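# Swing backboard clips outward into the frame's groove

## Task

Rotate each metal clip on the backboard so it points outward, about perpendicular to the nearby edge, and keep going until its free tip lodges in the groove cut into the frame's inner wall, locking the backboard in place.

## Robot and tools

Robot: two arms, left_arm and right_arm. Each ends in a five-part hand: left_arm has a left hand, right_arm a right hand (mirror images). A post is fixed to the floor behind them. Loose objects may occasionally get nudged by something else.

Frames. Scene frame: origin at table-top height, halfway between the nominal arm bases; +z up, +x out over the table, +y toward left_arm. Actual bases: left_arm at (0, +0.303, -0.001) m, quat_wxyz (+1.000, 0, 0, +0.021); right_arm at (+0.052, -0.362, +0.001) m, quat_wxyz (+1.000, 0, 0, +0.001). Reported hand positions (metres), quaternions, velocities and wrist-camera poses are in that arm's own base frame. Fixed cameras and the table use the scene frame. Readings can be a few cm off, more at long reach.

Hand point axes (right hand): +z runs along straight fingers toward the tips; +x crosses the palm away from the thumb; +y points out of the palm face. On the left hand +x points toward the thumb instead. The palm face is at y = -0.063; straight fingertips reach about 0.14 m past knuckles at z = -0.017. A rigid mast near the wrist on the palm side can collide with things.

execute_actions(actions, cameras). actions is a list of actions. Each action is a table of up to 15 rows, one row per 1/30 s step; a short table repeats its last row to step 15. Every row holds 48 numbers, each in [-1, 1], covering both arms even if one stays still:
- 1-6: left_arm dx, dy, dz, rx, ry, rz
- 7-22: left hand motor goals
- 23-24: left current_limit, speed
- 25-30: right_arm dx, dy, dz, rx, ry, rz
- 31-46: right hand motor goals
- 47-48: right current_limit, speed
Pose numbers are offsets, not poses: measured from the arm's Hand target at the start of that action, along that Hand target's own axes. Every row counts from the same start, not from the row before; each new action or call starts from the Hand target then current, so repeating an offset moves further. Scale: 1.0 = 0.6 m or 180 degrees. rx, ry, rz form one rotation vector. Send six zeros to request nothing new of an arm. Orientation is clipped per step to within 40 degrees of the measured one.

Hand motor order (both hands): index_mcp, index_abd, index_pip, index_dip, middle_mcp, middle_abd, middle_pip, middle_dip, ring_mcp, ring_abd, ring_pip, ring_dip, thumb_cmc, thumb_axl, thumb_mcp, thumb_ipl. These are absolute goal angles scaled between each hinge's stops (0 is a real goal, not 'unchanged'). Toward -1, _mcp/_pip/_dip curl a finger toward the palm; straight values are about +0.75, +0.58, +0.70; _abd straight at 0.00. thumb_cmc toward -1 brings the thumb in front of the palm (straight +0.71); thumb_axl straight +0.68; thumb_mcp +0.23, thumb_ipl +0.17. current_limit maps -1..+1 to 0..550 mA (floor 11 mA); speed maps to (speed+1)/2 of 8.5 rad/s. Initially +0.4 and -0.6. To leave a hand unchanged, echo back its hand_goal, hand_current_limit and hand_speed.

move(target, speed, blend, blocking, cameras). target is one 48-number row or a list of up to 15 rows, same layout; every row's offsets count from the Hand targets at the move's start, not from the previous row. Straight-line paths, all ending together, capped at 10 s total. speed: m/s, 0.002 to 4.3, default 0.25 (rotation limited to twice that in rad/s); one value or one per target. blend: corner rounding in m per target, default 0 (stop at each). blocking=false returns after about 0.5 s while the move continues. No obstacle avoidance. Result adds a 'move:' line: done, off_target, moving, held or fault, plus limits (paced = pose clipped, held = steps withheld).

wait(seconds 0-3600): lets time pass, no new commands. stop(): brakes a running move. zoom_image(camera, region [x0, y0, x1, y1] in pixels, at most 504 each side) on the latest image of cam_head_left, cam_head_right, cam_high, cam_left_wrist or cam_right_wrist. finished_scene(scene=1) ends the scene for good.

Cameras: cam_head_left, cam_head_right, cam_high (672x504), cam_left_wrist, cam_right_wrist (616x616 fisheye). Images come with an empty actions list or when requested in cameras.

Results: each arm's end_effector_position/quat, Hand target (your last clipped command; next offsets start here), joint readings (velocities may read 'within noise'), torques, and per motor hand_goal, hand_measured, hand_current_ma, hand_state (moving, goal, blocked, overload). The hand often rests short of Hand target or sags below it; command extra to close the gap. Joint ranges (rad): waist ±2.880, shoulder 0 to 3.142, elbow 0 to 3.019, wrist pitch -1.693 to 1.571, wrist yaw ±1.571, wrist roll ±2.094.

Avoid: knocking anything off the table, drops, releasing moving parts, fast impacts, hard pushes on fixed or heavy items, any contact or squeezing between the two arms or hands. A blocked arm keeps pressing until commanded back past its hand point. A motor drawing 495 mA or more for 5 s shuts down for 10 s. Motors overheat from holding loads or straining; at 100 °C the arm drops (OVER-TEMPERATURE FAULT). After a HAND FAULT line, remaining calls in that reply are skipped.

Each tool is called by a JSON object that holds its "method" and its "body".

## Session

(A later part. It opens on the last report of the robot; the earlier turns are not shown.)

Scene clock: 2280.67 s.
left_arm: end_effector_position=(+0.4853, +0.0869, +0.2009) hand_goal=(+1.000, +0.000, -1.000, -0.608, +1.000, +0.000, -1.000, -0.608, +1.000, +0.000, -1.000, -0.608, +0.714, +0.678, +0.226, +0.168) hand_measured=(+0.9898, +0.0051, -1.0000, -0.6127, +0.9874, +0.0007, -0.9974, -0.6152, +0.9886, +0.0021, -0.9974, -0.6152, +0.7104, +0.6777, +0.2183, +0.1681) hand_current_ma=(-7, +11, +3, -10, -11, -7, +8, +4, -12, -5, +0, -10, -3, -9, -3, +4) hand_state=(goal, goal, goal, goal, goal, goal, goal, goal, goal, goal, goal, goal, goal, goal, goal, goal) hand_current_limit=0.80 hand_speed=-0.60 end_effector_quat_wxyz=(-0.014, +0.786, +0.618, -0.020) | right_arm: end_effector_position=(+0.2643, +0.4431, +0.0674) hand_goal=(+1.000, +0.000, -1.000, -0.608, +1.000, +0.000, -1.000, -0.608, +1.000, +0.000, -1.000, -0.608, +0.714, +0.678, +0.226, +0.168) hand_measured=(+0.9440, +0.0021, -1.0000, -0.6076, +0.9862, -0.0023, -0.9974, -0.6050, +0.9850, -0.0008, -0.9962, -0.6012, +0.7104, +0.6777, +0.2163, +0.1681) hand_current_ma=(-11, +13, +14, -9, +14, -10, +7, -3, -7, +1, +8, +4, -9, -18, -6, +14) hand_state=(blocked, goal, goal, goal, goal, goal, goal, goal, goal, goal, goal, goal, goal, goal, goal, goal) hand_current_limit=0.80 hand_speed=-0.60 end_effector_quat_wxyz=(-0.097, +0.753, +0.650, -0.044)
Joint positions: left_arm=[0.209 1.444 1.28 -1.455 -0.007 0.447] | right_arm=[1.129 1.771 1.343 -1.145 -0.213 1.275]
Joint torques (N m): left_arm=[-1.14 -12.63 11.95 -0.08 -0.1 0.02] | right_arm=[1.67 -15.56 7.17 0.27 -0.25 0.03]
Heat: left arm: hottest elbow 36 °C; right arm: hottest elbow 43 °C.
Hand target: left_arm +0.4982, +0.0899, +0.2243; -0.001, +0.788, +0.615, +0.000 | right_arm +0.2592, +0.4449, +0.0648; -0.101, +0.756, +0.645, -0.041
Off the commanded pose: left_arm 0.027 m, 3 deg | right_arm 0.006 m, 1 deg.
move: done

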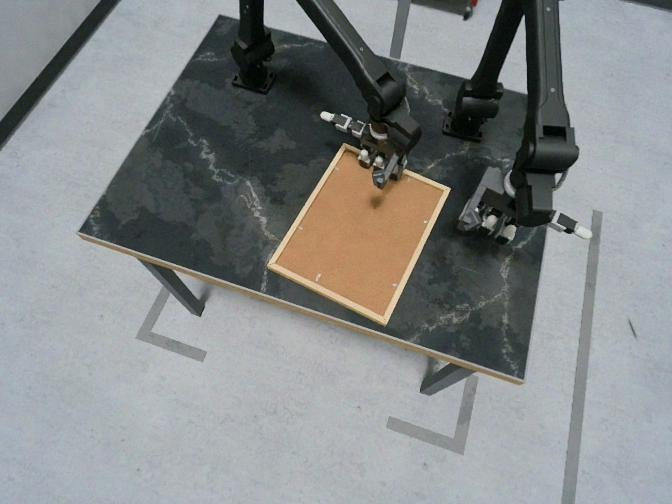

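{"method": "move", "body": {"target": [0,0,0,0,0,0,1.0,0,-1.0,-0.608,1.0,0,-1.0,-0.608,1.0,0,-1.0,-0.608,0.714,0.678,0.226,0.168,0.8,-0.6,0,-0.05,0.015,0,0,0,1.0,0,-1.0,-0.608,1.0,0,-1.0,-0.608,1.0,0,-1.0,-0.608,0.714,0.678,0.226,0.168,0.8,-0.6], "speed": 0.04, "cameras": ["cam_high","cam_right_wrist"]}}

{"method": "zoom_image", "body": {"camera": "cam_high", "region": [320, 130, 460, 230]}}

{"method": "zoom_image", "body": {"camera": "cam_right_wrist", "region": [140, 130, 390, 320]}}

Scene clock: 2284.53 s.
left_arm: end_effector_position=(+0.4853, +0.0869, +0.2009) hand_goal=(+1.000, +0.000, -1.000, -0.608, +1.000, +0.000, -1.000, -0.608, +1.000, +0.000, -1.000, -0.608, +0.714, +0.678, +0.226, +0.168) hand_measured=(+0.9898, +0.0051, -1.0000, -0.6127, +0.9862, +0.0007, -0.9974, -0.6140, +0.9886, +0.0021, -0.9962, -0.6152, +0.7104, +0.6767, +0.2183, +0.1681) hand_current_ma=(-10, +4, -2, -9, -6, -3, +2, +0, -21, -5, -4, -10, -7, -12, -5, -10) hand_state=(goal, goal, goal, goal, goal, goal, goal, goal, goal, goal, goal, goal, goal, goal, goal, goal) hand_current_limit=0.80 hand_speed=-0.60 end_effector_quat_wxyz=(-0.014, +0.786, +0.618, -0.020) | right_arm: end_effector_position=(+0.2394, +0.4490, +0.0675) hand_goal=(+1.000, +0.000, -1.000, -0.608, +1.000, +0.000, -1.000, -0.608, +1.000, +0.000, -1.000, -0.608, +0.714, +0.678, +0.226, +0.168) hand_measured=(+0.9380, +0.0021, -1.0000, -0.6076, +0.9549, -0.0023, -1.0000, -0.6076, +0.9850, +0.0007, -0.9962, -0.6012, +0.7092, +0.6767, +0.2163, +0.1672) hand_current_ma=(-23, +8, +1, +5, +3, -15, +7, +7, -12, -17, +1, -3, -2, -22, +0, -6) hand_state=(blocked, goal, goal, goal, blocked, goal, goal, goal, goal, goal, goal, goal, goal, goal, goal, goal) hand_current_limit=0.80 hand_speed=-0.60 end_effector_quat_wxyz=(-0.096, +0.754, +0.649, -0.038)
Joint positions: left_arm=[0.209 1.444 1.28 -1.455 -0.007 0.447] | right_arm=[1.182 1.752 1.315 -1.114 -0.205 1.332]
Joint torques (N m): left_arm=[-1.14 -12.63 11.95 -0.08 -0.1 0.02] | right_arm=[2.26 -15.09 6.91 0.18 -0.5 0.07]
Heat: left arm: hottest elbow 37 °C; right arm: hottest elbow 42 °C.
Hand target: left_arm +0.4982, +0.0899, +0.2243; -0.001, +0.788, +0.615, +0.000 | right_arm +0.2285, +0.4500, +0.0621; -0.101, +0.756, +0.645, -0.041
Off the commanded pose: left_arm 0.027 m, 3 deg | right_arm 0.012 m, 1 deg.
move: off_target (right_arm)
cam_right_wrist: T_world_to_cam=[[0.48971, -0.86167, -0.13305, 0.3065], [-0.38189, -0.34917, 0.85571, 0.12554], [-0.7838, -0.36824, -0.50005, 0.50752]] pos_world=[0.29564, 0.49483, 0.18714]

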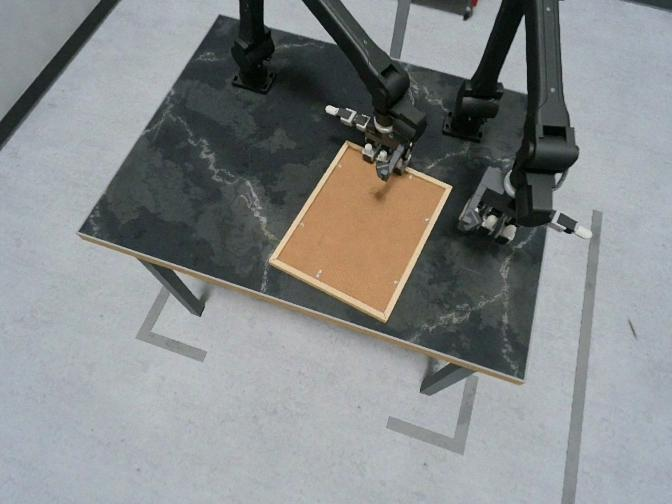

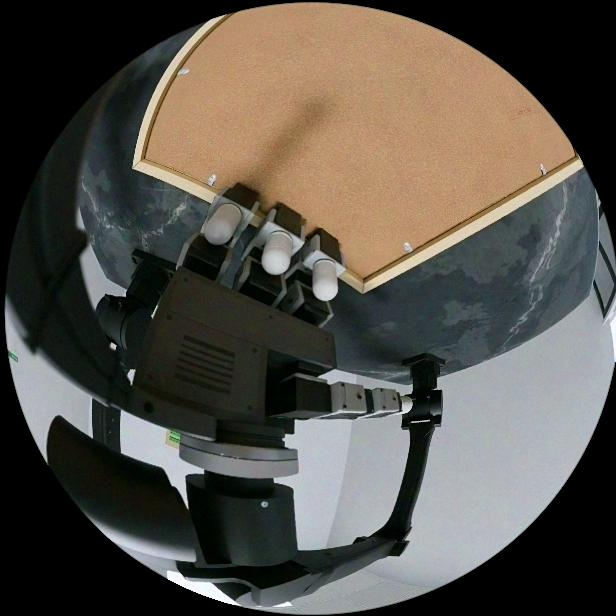

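Scaled by 3.600 from the camera's image (finer frame: 960x720).

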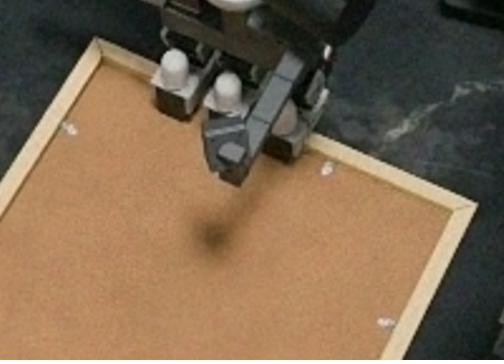

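Scaled by 2.016 from the camera's image (finer frame: 880x880).

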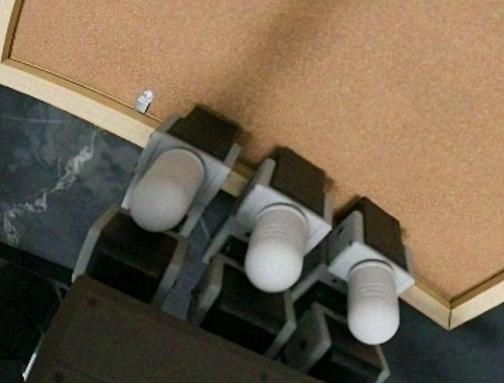

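{"method": "move", "body": {"target": [0,0,0,0,0,0,1.0,0,-1.0,-0.608,1.0,0,-1.0,-0.608,1.0,0,-1.0,-0.608,0.714,0.678,0.226,0.168,0.8,-0.6,0,-0.13,0.026,0,0,0,1.0,0,-1.0,-0.608,1.0,0,-1.0,-0.608,1.0,0,-1.0,-0.608,0.714,0.678,0.226,0.168,0.8,-0.6], "speed": 0.04, "cameras": ["cam_high","cam_right_wrist"]}}

{"method": "zoom_image", "body": {"camera": "cam_high", "region": [320, 130, 460, 230]}}

Scene clock: 2289.33 s.
left_arm: end_effector_position=(+0.4853, +0.0869, +0.2009) hand_goal=(+1.000, +0.000, -1.000, -0.608, +1.000, +0.000, -1.000, -0.608, +1.000, +0.000, -1.000, -0.608, +0.714, +0.678, +0.226, +0.168) hand_measured=(+0.9898, +0.0051, -1.0000, -0.6127, +0.9874, +0.0007, -0.9974, -0.6152, +0.9886, +0.0021, -0.9962, -0.6140, +0.7092, +0.6767, +0.2183, +0.1672) hand_current_ma=(-9, +16, +10, -12, +0, -5, -6, +4, -7, +1, -8, -18, +0, -10, -6, +2) hand_state=(goal, goal, goal, goal, goal, goal, goal, goal, goal, goal, goal, goal, goal, goal, goal, goal) hand_current_limit=0.80 hand_speed=-0.60 end_effector_quat_wxyz=(-0.014, +0.786, +0.618, -0.020) | right_arm: end_effector_position=(+0.1610, +0.4629, +0.0675) hand_goal=(+1.000, +0.000, -1.000, -0.608, +1.000, +0.000, -1.000, -0.608, +1.000, +0.000, -1.000, -0.608, +0.714, +0.678, +0.226, +0.168) hand_measured=(+0.9440, +0.0021, -1.0000, -0.6076, +0.9464, -0.0052, -1.0000, -0.6076, +0.9790, -0.0008, -1.0000, -0.6012, +0.7104, +0.6767, +0.2163, +0.1681) hand_current_ma=(-4, +13, -4, +3, -6, -2, +12, +2, -16, -1, +0, +4, -3, -1, +2, -4) hand_state=(blocked, goal, goal, goal, blocked, goal, goal, goal, blocked, goal, goal, goal, goal, goal, goal, goal) hand_current_limit=0.80 hand_speed=-0.60 end_effector_quat_wxyz=(-0.096, +0.755, +0.647, -0.038)
Joint positions: left_arm=[0.209 1.444 1.28 -1.455 -0.007 0.447] | right_arm=[1.339 1.721 1.273 -1.07 -0.201 1.498]
Joint torques (N m): left_arm=[-1.08 -12.63 11.95 -0.09 -0.1 0.02] | right_arm=[2.32 -14.8 7.06 0.21 -0.43 0.03]
Heat: left arm: hottest elbow 37 °C; right arm: hottest elbow 42 °C.
Hand target: left_arm +0.4982, +0.0899, +0.2243; -0.001, +0.788, +0.615, +0.000 | right_arm +0.1500, +0.4631, +0.0630; -0.101, +0.756, +0.645, -0.041
Off the commanded pose: left_arm 0.027 m, 3 deg | right_arm 0.012 m, 1 deg.
move: off_target (right_arm)
cam_right_wrist: T_world_to_cam=[[0.48541, -0.86401, -0.13367, 0.35859], [-0.38233, -0.34728, 0.85628, 0.09966], [-0.78626, -0.36454, -0.4989, 0.44986]] pos_world=[0.21774, 0.50843, 0.18704]

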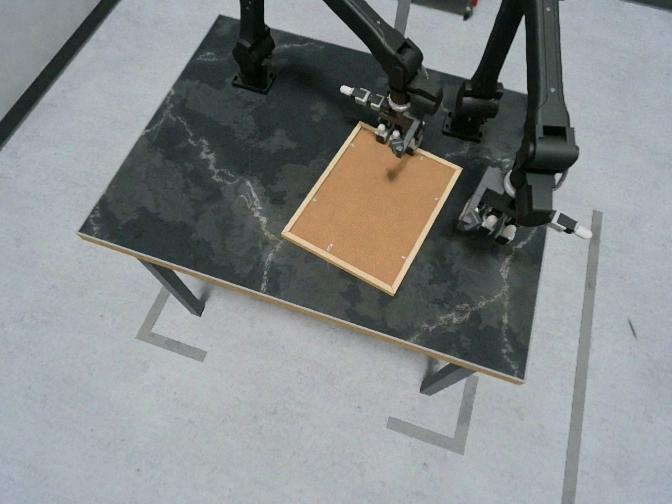

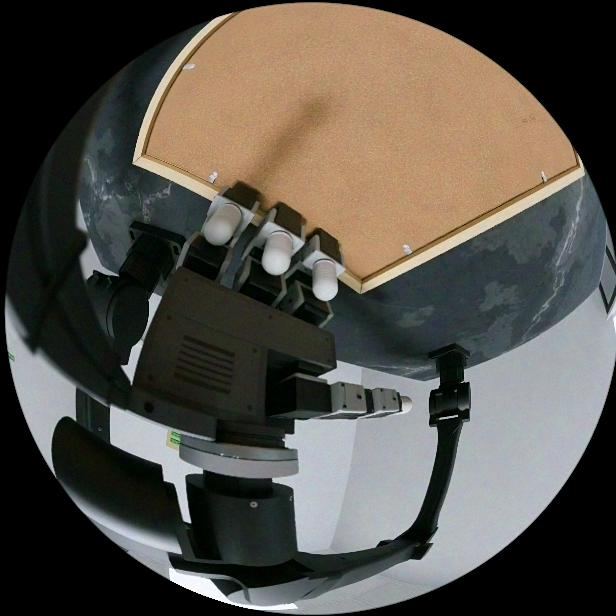

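Scaled by 3.600 from the camera's image (finer frame: 960x720).

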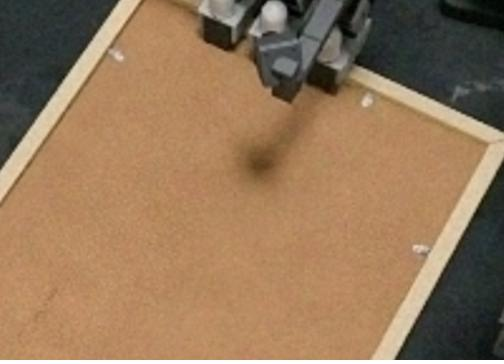

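{"method": "move", "body": {"target": [0,0,0,0,0,0,1.0,0,-1.0,-0.608,1.0,0,-1.0,-0.608,1.0,0,-1.0,-0.608,0.714,0.678,0.226,0.168,0.8,-0.6,0,-0.07,0.014,0,0,0,1.0,0,-1.0,-0.608,1.0,0,-1.0,-0.608,1.0,0,-1.0,-0.608,0.714,0.678,0.226,0.168,0.8,-0.6], "speed": 0.04, "cameras": ["cam_high","cam_head_left"]}}

{"method": "zoom_image", "body": {"camera": "cam_high", "region": [280, 100, 480, 300]}}

Scene clock: 2296.20 s.
left_arm: end_effector_position=(+0.4853, +0.0869, +0.2009) hand_goal=(+1.000, +0.000, -1.000, -0.608, +1.000, +0.000, -1.000, -0.608, +1.000, +0.000, -1.000, -0.608, +0.714, +0.678, +0.226, +0.168) hand_measured=(+0.9898, +0.0051, -1.0000, -0.6127, +0.9874, +0.0021, -0.9962, -0.6140, +0.9886, +0.0021, -0.9974, -0.6140, +0.7104, +0.6767, +0.2183, +0.1681) hand_current_ma=(-8, +8, +4, -5, -4, -8, +8, +8, -8, -3, +3, -11, -5, -10, +5, -2) hand_state=(goal, goal, goal, goal, goal, goal, goal, goal, goal, goal, goal, goal, goal, goal, goal, goal) hand_current_limit=0.80 hand_speed=-0.60 end_effector_quat_wxyz=(-0.014, +0.786, +0.618, -0.020) | right_arm: end_effector_position=(+0.1189, +0.4702, +0.0676) hand_goal=(+1.000, +0.000, -1.000, -0.608, +1.000, +0.000, -1.000, -0.608, +1.000, +0.000, -1.000, -0.608, +0.714, +0.678, +0.226, +0.168) hand_measured=(+0.9488, +0.0007, -1.0000, -0.6076, +0.9452, -0.0052, -1.0000, -0.6076, +0.9754, -0.0008, -1.0000, -0.6012, +0.7104, +0.6777, +0.2163, +0.1672) hand_current_ma=(-17, +15, +8, +9, -7, +1, -15, +5, -11, -7, +2, +4, +12, -13, +4, -6) hand_state=(blocked, goal, goal, goal, blocked, goal, goal, goal, blocked, goal, goal, goal, goal, goal, goal, goal) hand_current_limit=0.80 hand_speed=-0.60 end_effector_quat_wxyz=(-0.096, +0.755, +0.647, -0.038)
Joint positions: left_arm=[0.209 1.444 1.28 -1.455 -0.007 0.447] | right_arm=[1.426 1.717 1.268 -1.052 -0.195 1.587]
Joint torques (N m): left_arm=[-1.14 -12.63 11.95 -0.09 -0.1 0.02] | right_arm=[2.43 -14.74 7.1 0.32 -0.42 0.03]
Heat: left arm: hottest elbow 38 °C; right arm: hottest elbow 42 °C.
Hand target: left_arm +0.4982, +0.0899, +0.2243; -0.001, +0.788, +0.615, +0.000 | right_arm +0.1078, +0.4701, +0.0634; -0.101, +0.756, +0.645, -0.041
Off the commanded pose: left_arm 0.027 m, 3 deg | right_arm 0.012 m, 1 deg.
move: off_target (right_arm)
Images, in order (width x height): cam_head_left 672x504, cam_high 672x504.

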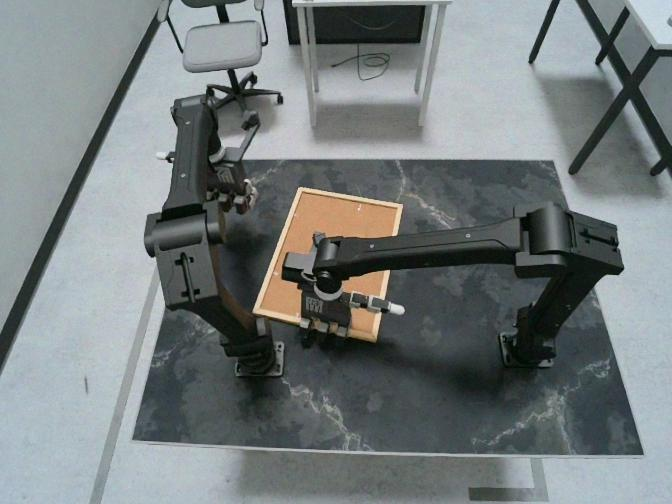

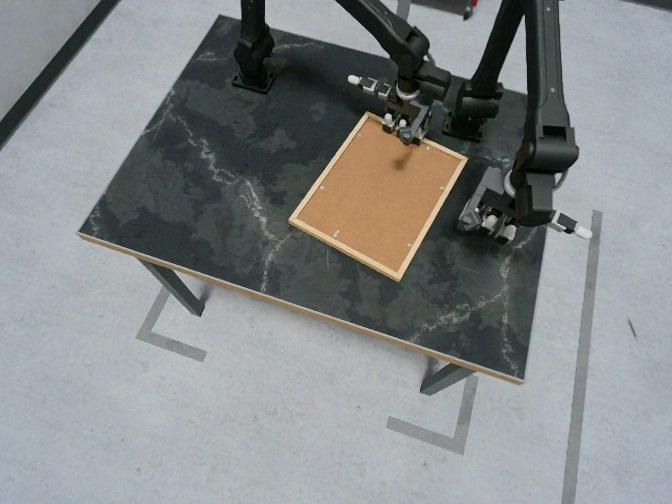

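Scaled by 2.520 from the camera's image (finer frame: 960x720).

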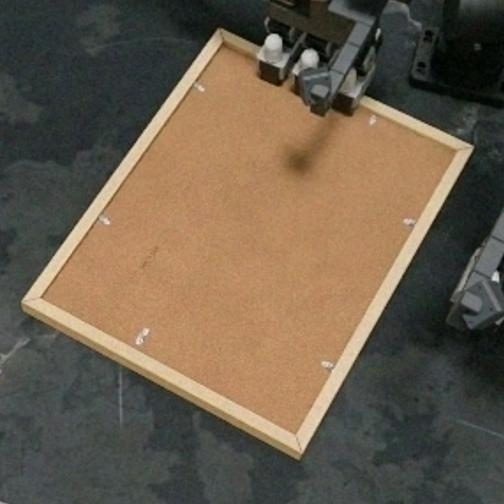

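{"method": "move", "body": {"target": [[0,0,0,0,0,0,1.0,0,-1.0,-0.608,1.0,0,-1.0,-0.608,1.0,0,-1.0,-0.608,0.714,0.678,0.226,0.168,0.8,-0.6,0.0145,-0.0165,-0.2,0,0,0,1.0,0,-1.0,-0.608,1.0,0,-1.0,-0.608,1.0,0,-1.0,-0.608,0.714,0.678,0.226,0.168,0.8,-0.6],[0,0,0,0,0,0,1.0,0,-1.0,-0.608,1.0,0,-1.0,-0.608,1.0,0,-1.0,-0.608,0.714,0.678,0.226,0.168,0.8,-0.6,0.0855,0.5867,-0.2993,0,0,0,1.0,0,-1.0,-0.608,1.0,0,-1.0,-0.608,1.0,0,-1.0,-0.608,0.714,0.678,0.226,0.168,0.8,-0.6]], "speed": [0.06,0.2], "cameras": ["cam_high","cam_right_wrist"]}}

Scene clock: 2318.93 s.
left_arm: end_effector_position=(+0.4853, +0.0869, +0.2009) hand_goal=(+1.000, +0.000, -1.000, -0.608, +1.000, +0.000, -1.000, -0.608, +1.000, +0.000, -1.000, -0.608, +0.714, +0.678, +0.226, +0.168) hand_measured=(+0.9898, +0.0036, -1.0000, -0.6127, +0.9874, +0.0007, -0.9974, -0.6140, +0.9898, +0.0021, -0.9974, -0.6140, +0.7104, +0.6767, +0.2193, +0.1681) hand_current_ma=(-8, +0, +6, -10, -2, -5, +6, +8, -7, -7, -8, -16, +2, -4, +1, -4) hand_state=(goal, goal, goal, goal, goal, goal, goal, goal, goal, goal, goal, goal, goal, goal, goal, goal) hand_current_limit=0.80 hand_speed=-0.60 end_effector_quat_wxyz=(-0.014, +0.786, +0.618, -0.020) | right_arm: end_effector_position=(+0.4861, +0.4377, +0.1603) hand_goal=(+1.000, +0.000, -1.000, -0.608, +1.000, +0.000, -1.000, -0.608, +1.000, +0.000, -1.000, -0.608, +0.714, +0.678, +0.226, +0.168) hand_measured=(+0.9705, -0.0008, -1.0000, -0.6076, +0.9754, -0.0066, -0.9974, -0.6076, +0.9754, -0.0008, -0.9962, -0.5999, +0.7104, +0.6767, +0.2163, +0.1672) hand_current_ma=(-11, +6, +5, +5, +8, -6, +11, -7, -14, +4, +3, +2, -11, -6, +1, -1) hand_state=(blocked, goal, goal, goal, blocked, goal, goal, goal, blocked, goal, goal, goal, goal, goal, goal, goal) hand_current_limit=0.80 hand_speed=-0.60 end_effector_quat_wxyz=(-0.097, +0.762, +0.638, -0.054)
Joint positions: left_arm=[0.209 1.444 1.28 -1.455 -0.007 0.447] | right_arm=[0.804 2.077 2.061 -1.644 -0.204 0.973]
Joint torques (N m): left_arm=[-1.14 -12.63 11.95 -0.09 -0.1 0.02] | right_arm=[1.2 -18.9 12.25 -0.76 -0.23 -0.26]
Heat: left arm: hottest elbow 40 °C; right arm: hottest elbow 43 °C.
Hand target: left_arm +0.4982, +0.0899, +0.2243; -0.001, +0.788, +0.615, +0.000 | right_arm +0.4913, +0.4511, +0.1699; -0.101, +0.756, +0.645, -0.041
Off the commanded pose: left_arm 0.027 m, 3 deg | right_arm 0.017 m, 2 deg.
move: off_target (right_arm)
cam_right_wrist: T_world_to_cam=[[0.46351, -0.87708, -0.12601, 0.20664], [-0.36659, -0.31928, 0.87388, 0.11297], [-0.8067, -0.35886, -0.46953, 0.74541]] pos_world=[0.54696, 0.48481, 0.2773]

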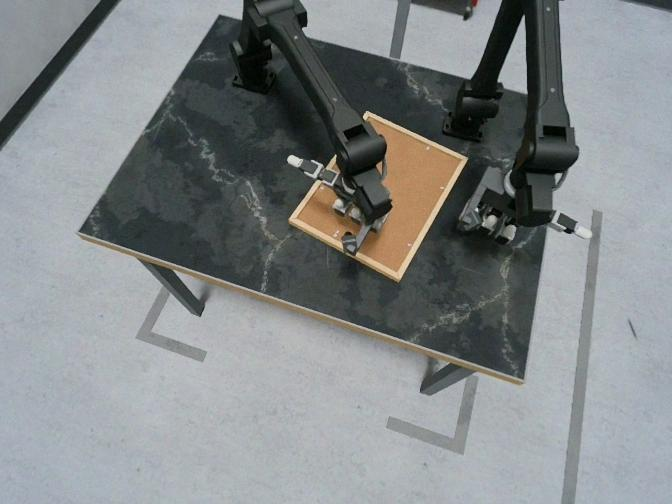

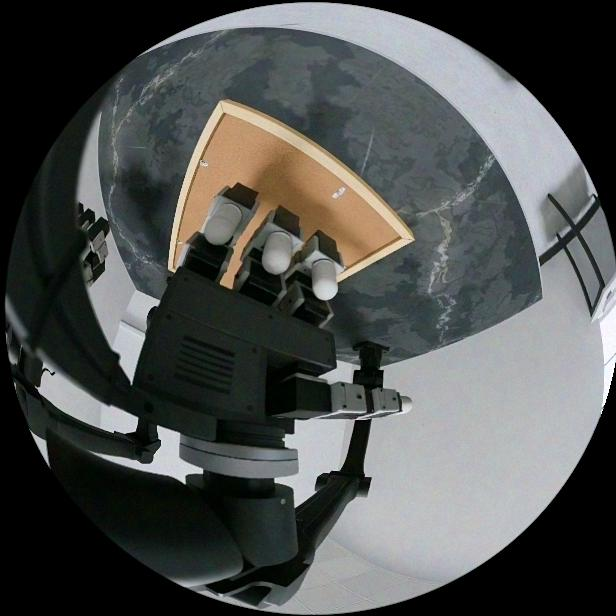

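{"method": "zoom_image", "body": {"camera": "cam_right_wrist", "region": [290, 160, 390, 260]}}

Scaled by 5.040 from the camera's image (finer frame: 880x880).

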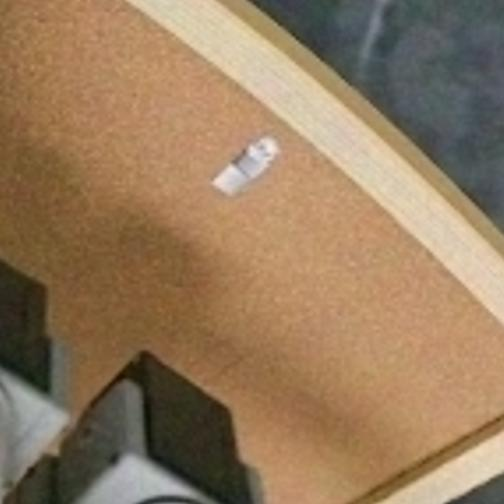

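{"method": "move", "body": {"target": [[-0.4443,-0.2171,0,0,0,0,1.0,0,-1.0,-0.608,1.0,0,-1.0,-0.608,1.0,0,-1.0,-0.608,0.714,0.678,0.226,0.168,0.8,-0.6,0,0,0,0,0,0,1.0,0,-1.0,-0.608,1.0,0,-1.0,-0.608,1.0,0,-1.0,-0.608,0.714,0.678,0.226,0.168,0.8,-0.6],[-0.4443,-0.2171,0.18,0,0,0,1.0,0,-1.0,-0.608,1.0,0,-1.0,-0.608,1.0,0,-1.0,-0.608,0.714,0.678,0.226,0.168,0.8,-0.6,0,0,0,0,0,0,1.0,0,-1.0,-0.608,1.0,0,-1.0,-0.608,1.0,0,-1.0,-0.608,0.714,0.678,0.226,0.168,0.8,-0.6]], "speed": [0.2,0.1], "cameras": ["cam_high","cam_left_wrist"]}}

Scene clock: 2327.03 s.
left_arm: end_effector_position=(+0.3017, -0.1321, +0.1124) hand_goal=(+1.000, +0.000, -1.000, -0.608, +1.000, +0.000, -1.000, -0.608, +1.000, +0.000, -1.000, -0.608, +0.714, +0.678, +0.226, +0.168) hand_measured=(+0.9910, +0.0021, -1.0000, -0.6127, +0.9886, -0.0008, -0.9974, -0.6152, +0.9898, -0.0023, -0.9974, -0.6152, +0.7104, +0.6767, +0.2183, +0.1681) hand_current_ma=(-7, +5, +2, -16, -1, -8, +6, +5, -9, -8, +0, -13, -6, -5, -6, -2) hand_state=(goal, goal, goal, goal, goal, goal, goal, goal, goal, goal, goal, goal, goal, goal, goal, goal) hand_current_limit=0.80 hand_speed=-0.60 end_effector_quat_wxyz=(-0.009, +0.788, +0.615, -0.008) | right_arm: end_effector_position=(+0.4861, +0.4377, +0.1603) hand_goal=(+1.000, +0.000, -1.000, -0.608, +1.000, +0.000, -1.000, -0.608, +1.000, +0.000, -1.000, -0.608, +0.714, +0.678, +0.226, +0.168) hand_measured=(+0.9705, -0.0008, -0.9987, -0.6076, +0.9766, -0.0052, -0.9974, -0.6063, +0.9754, -0.0023, -0.9974, -0.6012, +0.7104, +0.6767, +0.2163, +0.1672) hand_current_ma=(-9, +13, +11, +6, -1, -12, +2, +6, -19, -1, +13, -2, +20, -7, +8, +5) hand_state=(blocked, goal, goal, goal, blocked, goal, goal, goal, blocked, goal, goal, goal, goal, goal, goal, goal) hand_current_limit=0.80 hand_speed=-0.60 end_effector_quat_wxyz=(-0.097, +0.762, +0.638, -0.054)
Joint positions: left_arm=[-0.55 1.07 0.713 -1.235 0.009 -0.305] | right_arm=[0.804 2.077 2.061 -1.644 -0.204 0.973]
Joint torques (N m): left_arm=[-2.32 -5.77 8.55 0.68 -0.39 -0.14] | right_arm=[1.61 -19.25 12.19 -0.72 -0.25 -0.25]
Heat: left arm: hottest elbow 40 °C; right arm: hottest elbow 43 °C.
Hand target: left_arm +0.3070, -0.1370, +0.1162; -0.001, +0.788, +0.615, +0.000 | right_arm +0.4913, +0.4511, +0.1699; -0.101, +0.756, +0.645, -0.041
Off the commanded pose: left_arm 0.008 m, 1 deg | right_arm 0.017 m, 2 deg.
move: done
cam_left_wrist: T_world_to_cam=[[-0.80201, -0.59708, 0.01672, 0.12981], [-0.35622, 0.50057, 0.78901, 0.0249], [-0.47947, 0.62684, -0.61415, 0.41845]] pos_world=[0.31361, -0.19726, 0.23517]

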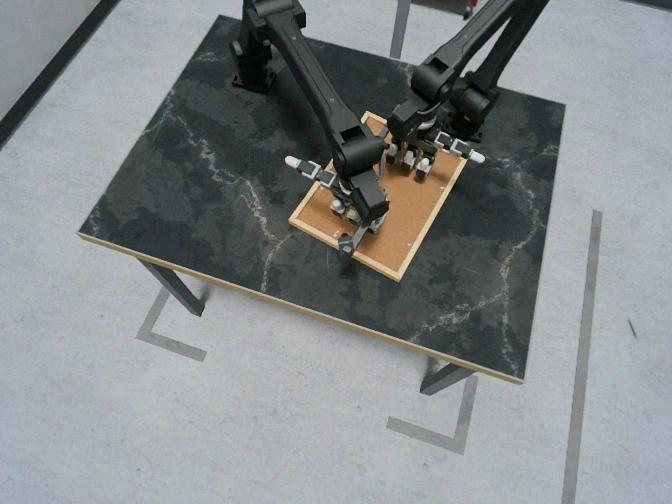

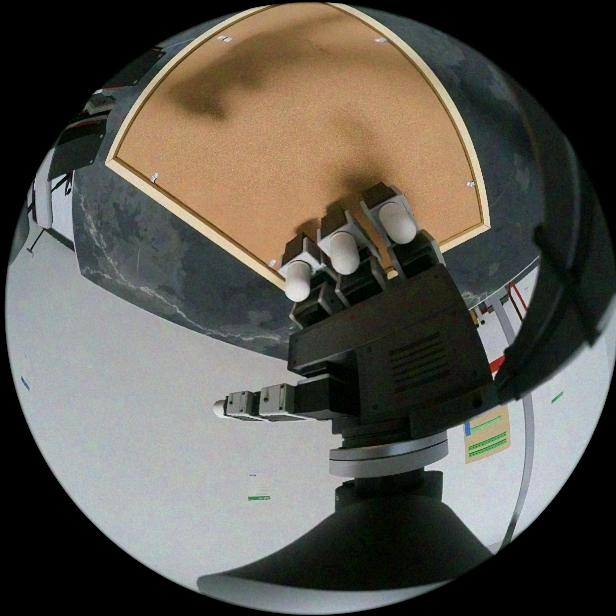

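{"method": "move", "body": {"target": [[0,0,0.08,0,0,0,1.0,0,-1.0,-0.608,1.0,0,-1.0,-0.608,1.0,0,-1.0,-0.608,0.714,0.678,0.226,0.168,0.8,-0.6,0,0,0,0,0,0,1.0,0,-1.0,-0.608,1.0,0,-1.0,-0.608,1.0,0,-1.0,-0.608,0.714,0.678,0.226,0.168,0.8,-0.6],[0,0,0.14,0,0,0,1.0,0,-1.0,-0.608,1.0,0,-1.0,-0.608,1.0,0,-1.0,-0.608,0.714,0.678,0.226,0.168,0.8,-0.6,0,0,0,0,0,0,1.0,0,-1.0,-0.608,1.0,0,-1.0,-0.608,1.0,0,-1.0,-0.608,0.714,0.678,0.226,0.168,0.8,-0.6]], "speed": [0.06,0.03], "cameras": ["cam_high","cam_left_wrist"]}}

{"method": "zoom_image", "body": {"camera": "cam_high", "region": [280, 100, 480, 300]}}

Scene clock: 2332.17 s.
left_arm: end_effector_position=(+0.3178, -0.1339, +0.0774) hand_goal=(+1.000, +0.000, -1.000, -0.608, +1.000, +0.000, -1.000, -0.608, +1.000, +0.000, -1.000, -0.608, +0.714, +0.678, +0.226, +0.168) hand_measured=(+1.0000, +0.0051, -1.0000, -0.6127, +0.9959, +0.0021, -1.0000, -0.6127, +0.9910, +0.0021, -0.9974, -0.6140, +0.7129, +0.6767, +0.2183, +0.1681) hand_current_ma=(-9, +5, +5, -7, -9, -3, +2, +4, -6, -11, +1, -14, -9, -6, -7, +2) hand_state=(goal, goal, goal, goal, goal, goal, goal, goal, goal, goal, goal, goal, goal, goal, goal, goal) hand_current_limit=0.80 hand_speed=-0.60 end_effector_quat_wxyz=(+0.024, +0.780, +0.625, +0.020) | right_arm: end_effector_position=(+0.4861, +0.4377, +0.1603) hand_goal=(+1.000, +0.000, -1.000, -0.608, +1.000, +0.000, -1.000, -0.608, +1.000, +0.000, -1.000, -0.608, +0.714, +0.678, +0.226, +0.168) hand_measured=(+0.9705, -0.0008, -1.0000, -0.6076, +0.9766, -0.0066, -0.9974, -0.6076, +0.9754, -0.0023, -0.9962, -0.6012, +0.7104, +0.6777, +0.2163, +0.1672) hand_current_ma=(-12, +2, +4, +7, +13, -15, +15, -3, -3, -2, +10, -4, -11, -10, +20, +12) hand_state=(blocked, goal, goal, goal, blocked, goal, goal, goal, blocked, goal, goal, goal, goal, goal, goal, goal) hand_current_limit=0.80 hand_speed=-0.60 end_effector_quat_wxyz=(-0.097, +0.762, +0.638, -0.054)
Joint positions: left_arm=[-0.551 1.119 0.623 -1.016 -0.021 -0.331] | right_arm=[0.804 2.077 2.061 -1.644 -0.204 0.973]
Joint torques (N m): left_arm=[-2.26 -1.14 3.25 2.7 0.27 0.05] | right_arm=[1.44 -18.96 12.21 -0.79 -0.24 -0.26]
Heat: left arm: hottest elbow 40 °C; right arm: hottest elbow 43 °C.
Hand target: left_arm +0.3070, -0.1370, +0.0322; -0.001, +0.788, +0.615, +0.000 | right_arm +0.4913, +0.4511, +0.1699; -0.101, +0.756, +0.645, -0.041
Off the commanded pose: left_arm 0.047 m, 4 deg | right_arm 0.017 m, 2 deg.
move: off_target (left_arm)
cam_left_wrist: T_world_to_cam=[[-0.78513, -0.6181, -0.03906, 0.13841], [-0.43378, 0.5038, 0.747, 0.08753], [-0.44205, 0.60344, -0.66367, 0.39472]] pos_world=[0.32112, -0.19673, 0.20199]

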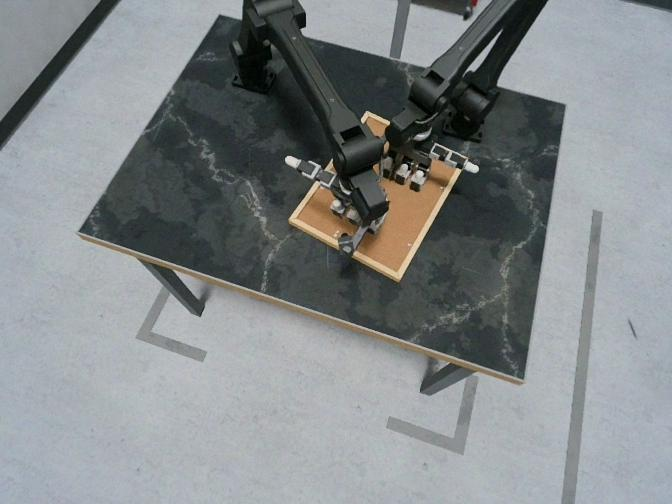

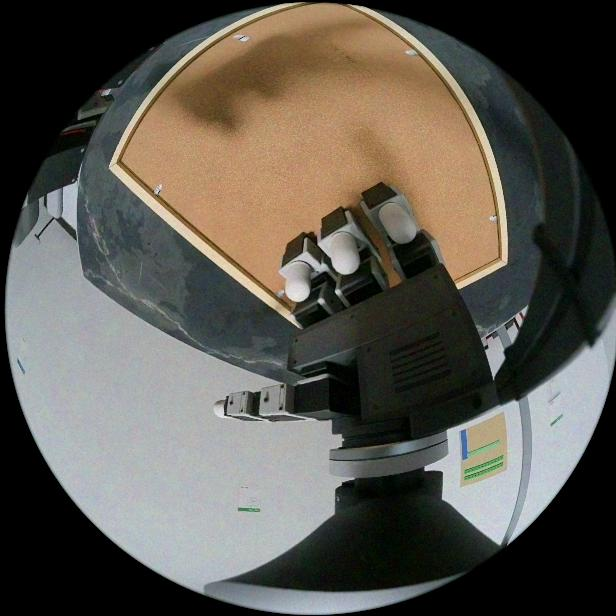

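Scaled by 2.520 from the camera's image (finer frame: 960x720).

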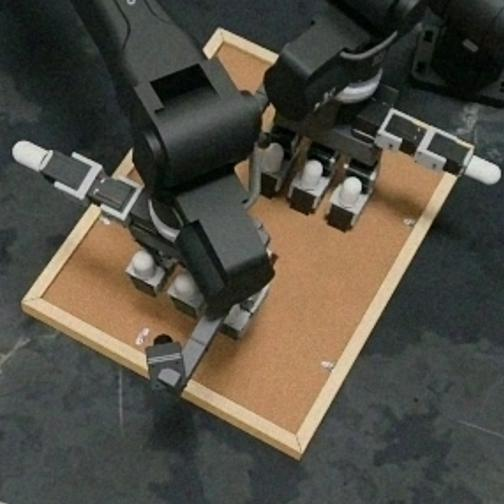

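{"method": "move", "body": {"target": [0,0,0,0,0,0,1.0,0,-1.0,-0.608,1.0,0,-1.0,-0.608,1.0,0,-1.0,-0.608,0.714,0.678,0.226,0.168,0.8,-0.6,0.0005,0.0195,0.1068,0,0,0,1.0,0,-1.0,-0.608,-0.05,0,-1.0,-0.608,-0.05,0,-1.0,-0.608,0.714,0.678,0.226,0.168,0.8,-0.6], "speed": 0.08, "cameras": ["cam_right_wrist"]}}

{"method": "zoom_image", "body": {"camera": "cam_right_wrist", "region": [280, 170, 380, 270]}}

Scene clock: 2335.17 s.
left_arm: end_effector_position=(+0.3178, -0.1339, +0.0774) hand_goal=(+1.000, +0.000, -1.000, -0.608, +1.000, +0.000, -1.000, -0.608, +1.000, +0.000, -1.000, -0.608, +0.714, +0.678, +0.226, +0.168) hand_measured=(+1.0000, +0.0051, -1.0000, -0.6127, +0.9959, +0.0021, -1.0000, -0.6127, +0.9910, +0.0021, -0.9962, -0.6140, +0.7129, +0.6767, +0.2183, +0.1681) hand_current_ma=(-5, +7, -1, +0, -1, -1, -1, +7, -4, -7, -6, -14, -5, -7, -5, +9) hand_state=(goal, goal, goal, goal, goal, goal, goal, goal, goal, goal, goal, goal, goal, goal, goal, goal) hand_current_limit=0.80 hand_speed=-0.60 end_effector_quat_wxyz=(+0.024, +0.780, +0.625, +0.020) | right_arm: end_effector_position=(+0.4923, +0.4482, +0.1130) hand_goal=(+1.000, +0.000, -1.000, -0.608, -0.050, +0.000, -1.000, -0.608, -0.050, +0.000, -1.000, -0.608, +0.714, +0.678, +0.226, +0.168) hand_measured=(+0.9705, -0.0008, -0.9987, -0.6076, -0.0015, -0.0052, -0.9910, -0.6127, +0.0022, -0.0008, -0.9897, -0.6114, +0.7104, +0.6767, +0.2163, +0.1681) hand_current_ma=(-11, +15, +10, +3, +26, -12, +5, +11, +2, -4, +4, +11, +7, -11, -1, +8) hand_state=(blocked, goal, goal, goal, blocked, goal, goal, goal, blocked, goal, goal, goal, goal, goal, goal, goal) hand_current_limit=0.80 hand_speed=-0.60 end_effector_quat_wxyz=(-0.098, +0.761, +0.640, -0.042)
Joint positions: left_arm=[-0.551 1.119 0.623 -1.016 -0.021 -0.331] | right_arm=[0.809 2.104 1.981 -1.512 -0.204 0.973]
Joint torques (N m): left_arm=[-2.2 -1.08 3.25 2.71 0.28 0.05] | right_arm=[1.73 -19.37 8.43 0.14 -0.17 -0.22]
Heat: left arm: hottest elbow 39 °C; right arm: hottest elbow 43 °C.
Hand target: left_arm +0.3070, -0.1370, +0.0322; -0.001, +0.788, +0.615, +0.000 | right_arm +0.4902, +0.4562, +0.1049; -0.101, +0.756, +0.646, -0.041
Off the commanded pose: left_arm 0.047 m, 4 deg | right_arm 0.011 m, 1 deg.
move: off_target (right_arm)
cam_right_wrist: T_world_to_cam=[[0.46939, -0.87282, -0.13362, 0.20307], [-0.38008, -0.33631, 0.86165, 0.17555], [-0.797, -0.35366, -0.4896, 0.72703]] pos_world=[0.55085, 0.49341, 0.23183]

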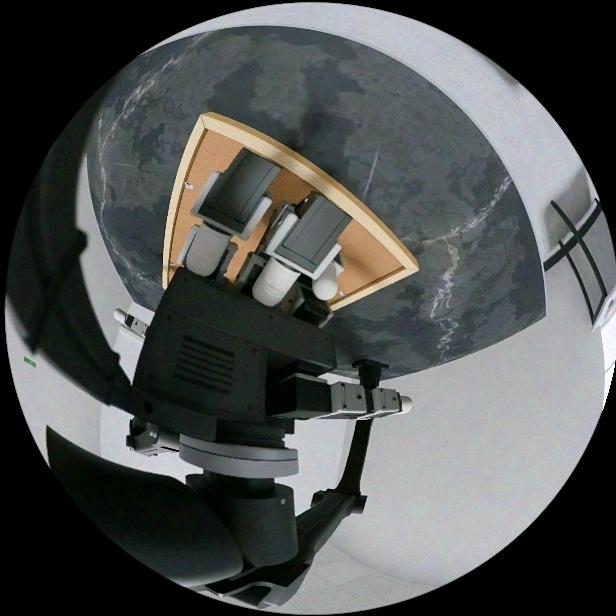

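Scaled by 5.040 from the camera's image (finer frame: 880x880).

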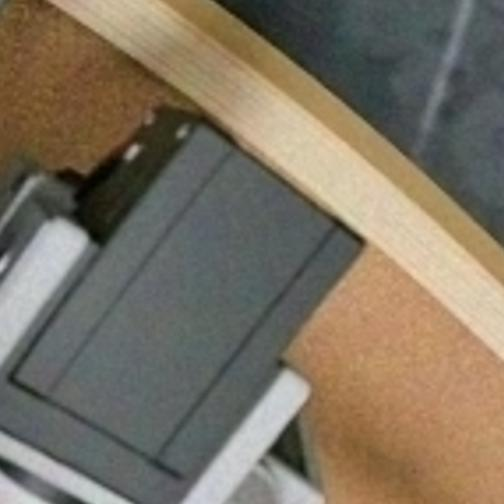

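{"method": "execute_actions", "body": {"actions": [[[0,0,0,0,0,0,1.0,0,-1.0,-0.608,1.0,0,-1.0,-0.608,1.0,0,-1.0,-0.608,0.714,0.678,0.226,0.168,0.8,-0.6,0,0,0,0,0,0,1.0,0,-1.0,-0.608,1.0,0,-1.0,-0.608,1.0,0,-1.0,-0.608,0.714,0.678,0.226,0.168,0.8,-0.6]],[[0,0,0,0,0,0,1.0,0,-1.0,-0.608,1.0,0,-1.0,-0.608,1.0,0,-1.0,-0.608,0.714,0.678,0.226,0.168,0.8,-0.6,0,0,0,0,0,0,1.0,0,-1.0,-0.608,1.0,0,-1.0,-0.608,1.0,0,-1.0,-0.608,0.714,0.678,0.226,0.168,0.8,-0.6]]], "cameras": ["cam_right_wrist"]}}

{"method": "zoom_image", "body": {"camera": "cam_right_wrist", "region": [280, 170, 380, 270]}}

Scene clock: 2338.90 s.
left_arm: end_effector_position=(+0.3178, -0.1339, +0.0774) hand_goal=(+1.000, +0.000, -1.000, -0.608, +1.000, +0.000, -1.000, -0.608, +1.000, +0.000, -1.000, -0.608, +0.714, +0.678, +0.226, +0.168) hand_measured=(+1.0000, +0.0051, -1.0000, -0.6127, +0.9959, +0.0021, -1.0000, -0.6127, +0.9910, +0.0021, -0.9962, -0.6140, +0.7129, +0.6777, +0.2183, +0.1672) hand_current_ma=(-10, +1, +2, -13, +7, -8, +6, +4, -11, -5, -1, -13, -4, -10, -4, +2) hand_state=(goal, goal, goal, goal, goal, goal, goal, goal, goal, goal, goal, goal, goal, goal, goal, goal) hand_current_limit=0.80 hand_speed=-0.60 end_effector_quat_wxyz=(+0.024, +0.780, +0.625, +0.020) | right_arm: end_effector_position=(+0.4923, +0.4482, +0.1130) hand_goal=(+1.000, +0.000, -1.000, -0.608, +1.000, +0.000, -1.000, -0.608, +1.000, +0.000, -1.000, -0.608, +0.714, +0.678, +0.226, +0.168) hand_measured=(+0.9705, -0.0008, -1.0000, -0.6076, +0.9850, -0.0052, -0.9923, -0.6114, +0.9814, -0.0023, -0.9897, -0.6114, +0.7104, +0.6767, +0.2163, +0.1681) hand_current_ma=(-6, +16, +6, -6, +8, -6, +5, +3, -1, -8, +1, +7, +1, -7, +15, +14) hand_state=(blocked, goal, goal, goal, goal, goal, goal, goal, goal, goal, goal, goal, goal, goal, goal, goal) hand_current_limit=0.80 hand_speed=-0.60 end_effector_quat_wxyz=(-0.098, +0.761, +0.640, -0.042)
Joint positions: left_arm=[-0.551 1.119 0.623 -1.016 -0.021 -0.331] | right_arm=[0.809 2.104 1.981 -1.512 -0.204 0.973]
Joint torques (N m): left_arm=[-2.32 -1.14 3.25 2.71 0.28 0.05] | right_arm=[1.61 -19.49 8.38 0.14 -0.26 -0.21]
Heat: left arm: hottest elbow 39 °C; right arm: hottest elbow 44 °C.
Hand target: left_arm +0.3070, -0.1370, +0.0322; -0.001, +0.788, +0.615, +0.000 | right_arm +0.4902, +0.4562, +0.1049; -0.101, +0.756, +0.646, -0.041
Off the commanded pose: left_arm 0.047 m, 4 deg | right_arm 0.012 m, 1 deg.
cam_right_wrist: T_world_to_cam=[[0.46939, -0.87282, -0.13362, 0.20307], [-0.38008, -0.33631, 0.86165, 0.17555], [-0.797, -0.35366, -0.4896, 0.72703]] pos_world=[0.55085, 0.49341, 0.23183]

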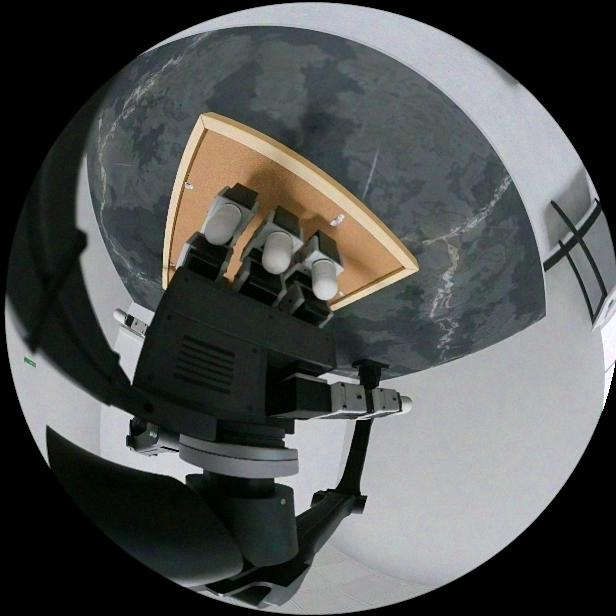

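Scaled by 5.040 from the camera's image (finer frame: 880x880).

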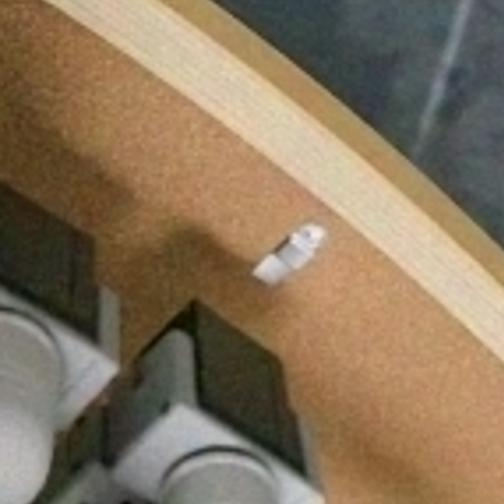

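{"method": "move", "body": {"target": [0,0,0,0,0,0,1.0,0,-1.0,-0.608,1.0,0,-1.0,-0.608,1.0,0,-1.0,-0.608,0.714,0.678,0.226,0.168,0.8,-0.6,0.0045,0.0025,0.0595,0,0,0,1.0,0,-1.0,-0.608,1.0,0,-1.0,-0.608,1.0,0,-1.0,-0.608,0.714,0.678,0.226,0.168,0.8,-0.6], "speed": 0.05, "cameras": ["cam_right_wrist"]}}

{"method": "zoom_image", "body": {"camera": "cam_right_wrist", "region": [300, 190, 370, 260]}}

Scene clock: 2343.83 s.
left_arm: end_effector_position=(+0.3178, -0.1339, +0.0774) hand_goal=(+1.000, +0.000, -1.000, -0.608, +1.000, +0.000, -1.000, -0.608, +1.000, +0.000, -1.000, -0.608, +0.714, +0.678, +0.226, +0.168) hand_measured=(+1.0000, +0.0051, -1.0000, -0.6127, +0.9959, +0.0021, -1.0000, -0.6127, +0.9910, +0.0021, -0.9974, -0.6140, +0.7129, +0.6767, +0.2183, +0.1672) hand_current_ma=(-9, +6, +2, +0, -3, -4, +4, +6, -8, -7, +4, -8, -3, -9, -10, +1) hand_state=(goal, goal, goal, goal, goal, goal, goal, goal, goal, goal, goal, goal, goal, goal, goal, goal) hand_current_limit=0.80 hand_speed=-0.60 end_effector_quat_wxyz=(+0.024, +0.780, +0.625, +0.020) | right_arm: end_effector_position=(+0.4890, +0.4558, +0.0808) hand_goal=(+1.000, +0.000, -1.000, -0.608, +1.000, +0.000, -1.000, -0.608, +1.000, +0.000, -1.000, -0.608, +0.714, +0.678, +0.226, +0.168) hand_measured=(+0.9693, -0.0008, -1.0000, -0.6076, +0.9838, -0.0052, -0.9910, -0.6127, +0.9814, -0.0008, -0.9897, -0.6114, +0.7104, +0.6777, +0.2173, +0.1681) hand_current_ma=(-21, +9, +15, +6, +19, -6, +4, -6, -5, -11, +19, +1, -9, -18, -1, +4) hand_state=(blocked, goal, goal, goal, goal, goal, goal, goal, goal, goal, goal, goal, goal, goal, goal, goal) hand_current_limit=0.80 hand_speed=-0.60 end_effector_quat_wxyz=(-0.098, +0.757, +0.645, -0.039)
Joint positions: left_arm=[-0.551 1.119 0.623 -1.016 -0.021 -0.331] | right_arm=[0.82 2.122 1.925 -1.43 -0.204 0.973]
Joint torques (N m): left_arm=[-2.26 -1.14 3.26 2.71 0.28 0.05] | right_arm=[1.67 -19.37 8.31 0.16 -0.29 -0.1]
Heat: left arm: hottest elbow 38 °C; right arm: hottest elbow 44 °C.
Hand target: left_arm +0.3070, -0.1370, +0.0322; -0.001, +0.788, +0.615, +0.000 | right_arm +0.4855, +0.4620, +0.0700; -0.101, +0.756, +0.645, -0.041
Off the commanded pose: left_arm 0.047 m, 4 deg | right_arm 0.013 m, 0 deg.
move: off_target (right_arm)
cam_right_wrist: T_world_to_cam=[[0.48002, -0.86664, -0.13604, 0.19914], [-0.38066, -0.34549, 0.85775, 0.20935], [-0.79037, -0.35995, -0.49573, 0.7115]] pos_world=[0.54644, 0.50102, 0.20023]

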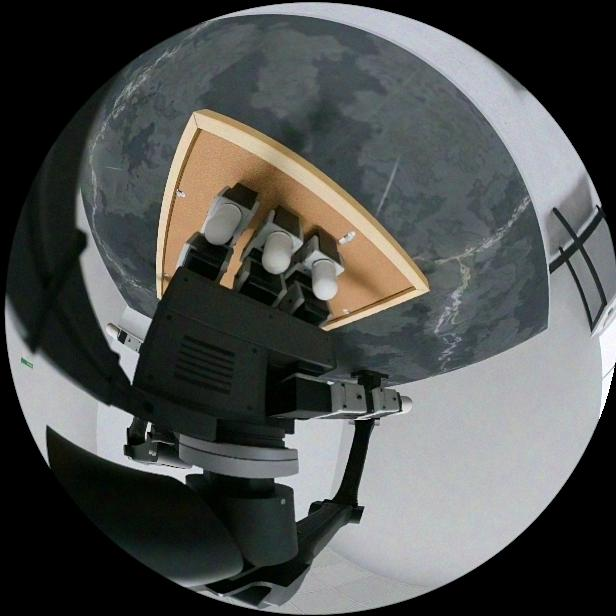

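Scaled by 7.200 from the camera's image (finer frame: 880x880).

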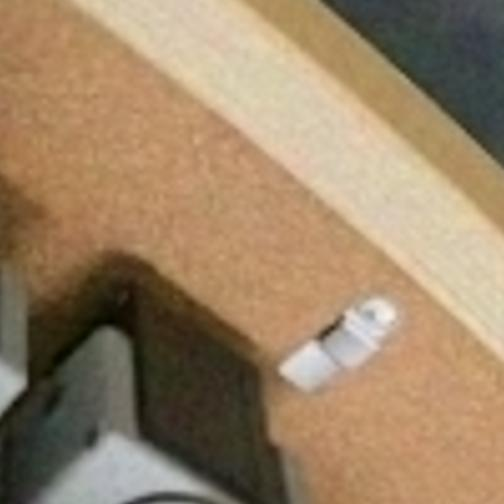

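{"method": "move", "body": {"target": [0,0,0,0,0,0,1.0,0,-1.0,-0.608,1.0,0,-1.0,-0.608,1.0,0,-1.0,-0.608,0.714,0.678,0.226,0.168,0.8,-0.6,-0.003,0.0158,0.034,0,0,0,1.0,0,-1.0,-0.608,1.0,0,-1.0,-0.608,1.0,0,-1.0,-0.608,0.714,0.678,0.226,0.168,0.8,-0.6], "speed": 0.05, "cameras": ["cam_right_wrist"]}}

{"method": "zoom_image", "body": {"camera": "cam_right_wrist", "region": [300, 190, 370, 260]}}

Scene clock: 2347.80 s.
left_arm: end_effector_position=(+0.3178, -0.1339, +0.0774) hand_goal=(+1.000, +0.000, -1.000, -0.608, +1.000, +0.000, -1.000, -0.608, +1.000, +0.000, -1.000, -0.608, +0.714, +0.678, +0.226, +0.168) hand_measured=(+1.0000, +0.0051, -1.0000, -0.6127, +0.9959, +0.0007, -1.0000, -0.6127, +0.9922, +0.0021, -0.9962, -0.6152, +0.7129, +0.6777, +0.2183, +0.1672) hand_current_ma=(-9, +9, +2, -9, -2, -2, +0, +12, -14, -1, +0, -16, +1, -14, +0, +5) hand_state=(goal, goal, goal, goal, goal, goal, goal, goal, goal, goal, goal, goal, goal, goal, goal, goal) hand_current_limit=0.80 hand_speed=-0.60 end_effector_quat_wxyz=(+0.024, +0.780, +0.625, +0.020) | right_arm: end_effector_position=(+0.4912, +0.4586, +0.0722) hand_goal=(+1.000, +0.000, -1.000, -0.608, +1.000, +0.000, -1.000, -0.608, +1.000, +0.000, -1.000, -0.608, +0.714, +0.678, +0.226, +0.168) hand_measured=(+0.9621, +0.0168, -1.0000, -0.6063, +0.9850, -0.0052, -0.9910, -0.6114, +0.9826, -0.0023, -0.9910, -0.6114, +0.7104, +0.6777, +0.2163, +0.1681) hand_current_ma=(-9, +16, +1, +11, +11, -3, +1, -10, +8, -1, +26, -10, -10, -15, +0, +10) hand_state=(blocked, goal, goal, goal, goal, goal, goal, goal, goal, goal, goal, goal, goal, goal, goal, goal) hand_current_limit=0.80 hand_speed=-0.60 end_effector_quat_wxyz=(-0.099, +0.759, +0.643, -0.032)
Joint positions: left_arm=[-0.551 1.119 0.623 -1.016 -0.021 -0.331] | right_arm=[0.821 2.129 1.913 -1.397 -0.204 0.982]
Joint torques (N m): left_arm=[-2.26 -1.08 3.26 2.69 0.27 0.05] | right_arm=[1.26 -18.49 7.47 0.43 -0.27 -0.17]
Heat: left arm: hottest elbow 37 °C; right arm: hottest elbow 44 °C.
Hand target: left_arm +0.3070, -0.1370, +0.0322; -0.001, +0.788, +0.615, +0.000 | right_arm +0.4902, +0.4610, +0.0480; -0.101, +0.756, +0.646, -0.041
Off the commanded pose: left_arm 0.047 m, 4 deg | right_arm 0.024 m, 1 deg.
move: off_target (right_arm)
cam_right_wrist: T_world_to_cam=[[0.47409, -0.86935, -0.13955, 0.20367], [-0.39128, -0.35, 0.85112, 0.22638], [-0.78876, -0.34891, -0.50609, 0.70482]] pos_world=[0.54795, 0.50221, 0.19245]

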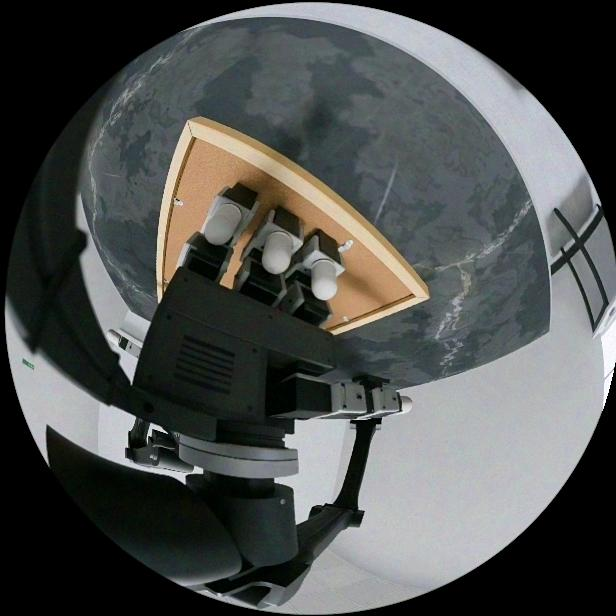

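Scaled by 7.200 from the camera's image (finer frame: 880x880).

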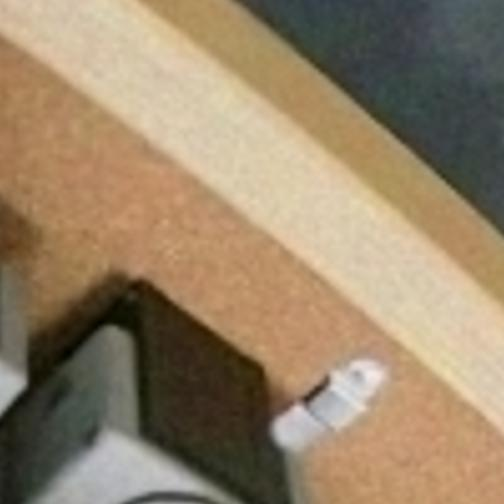

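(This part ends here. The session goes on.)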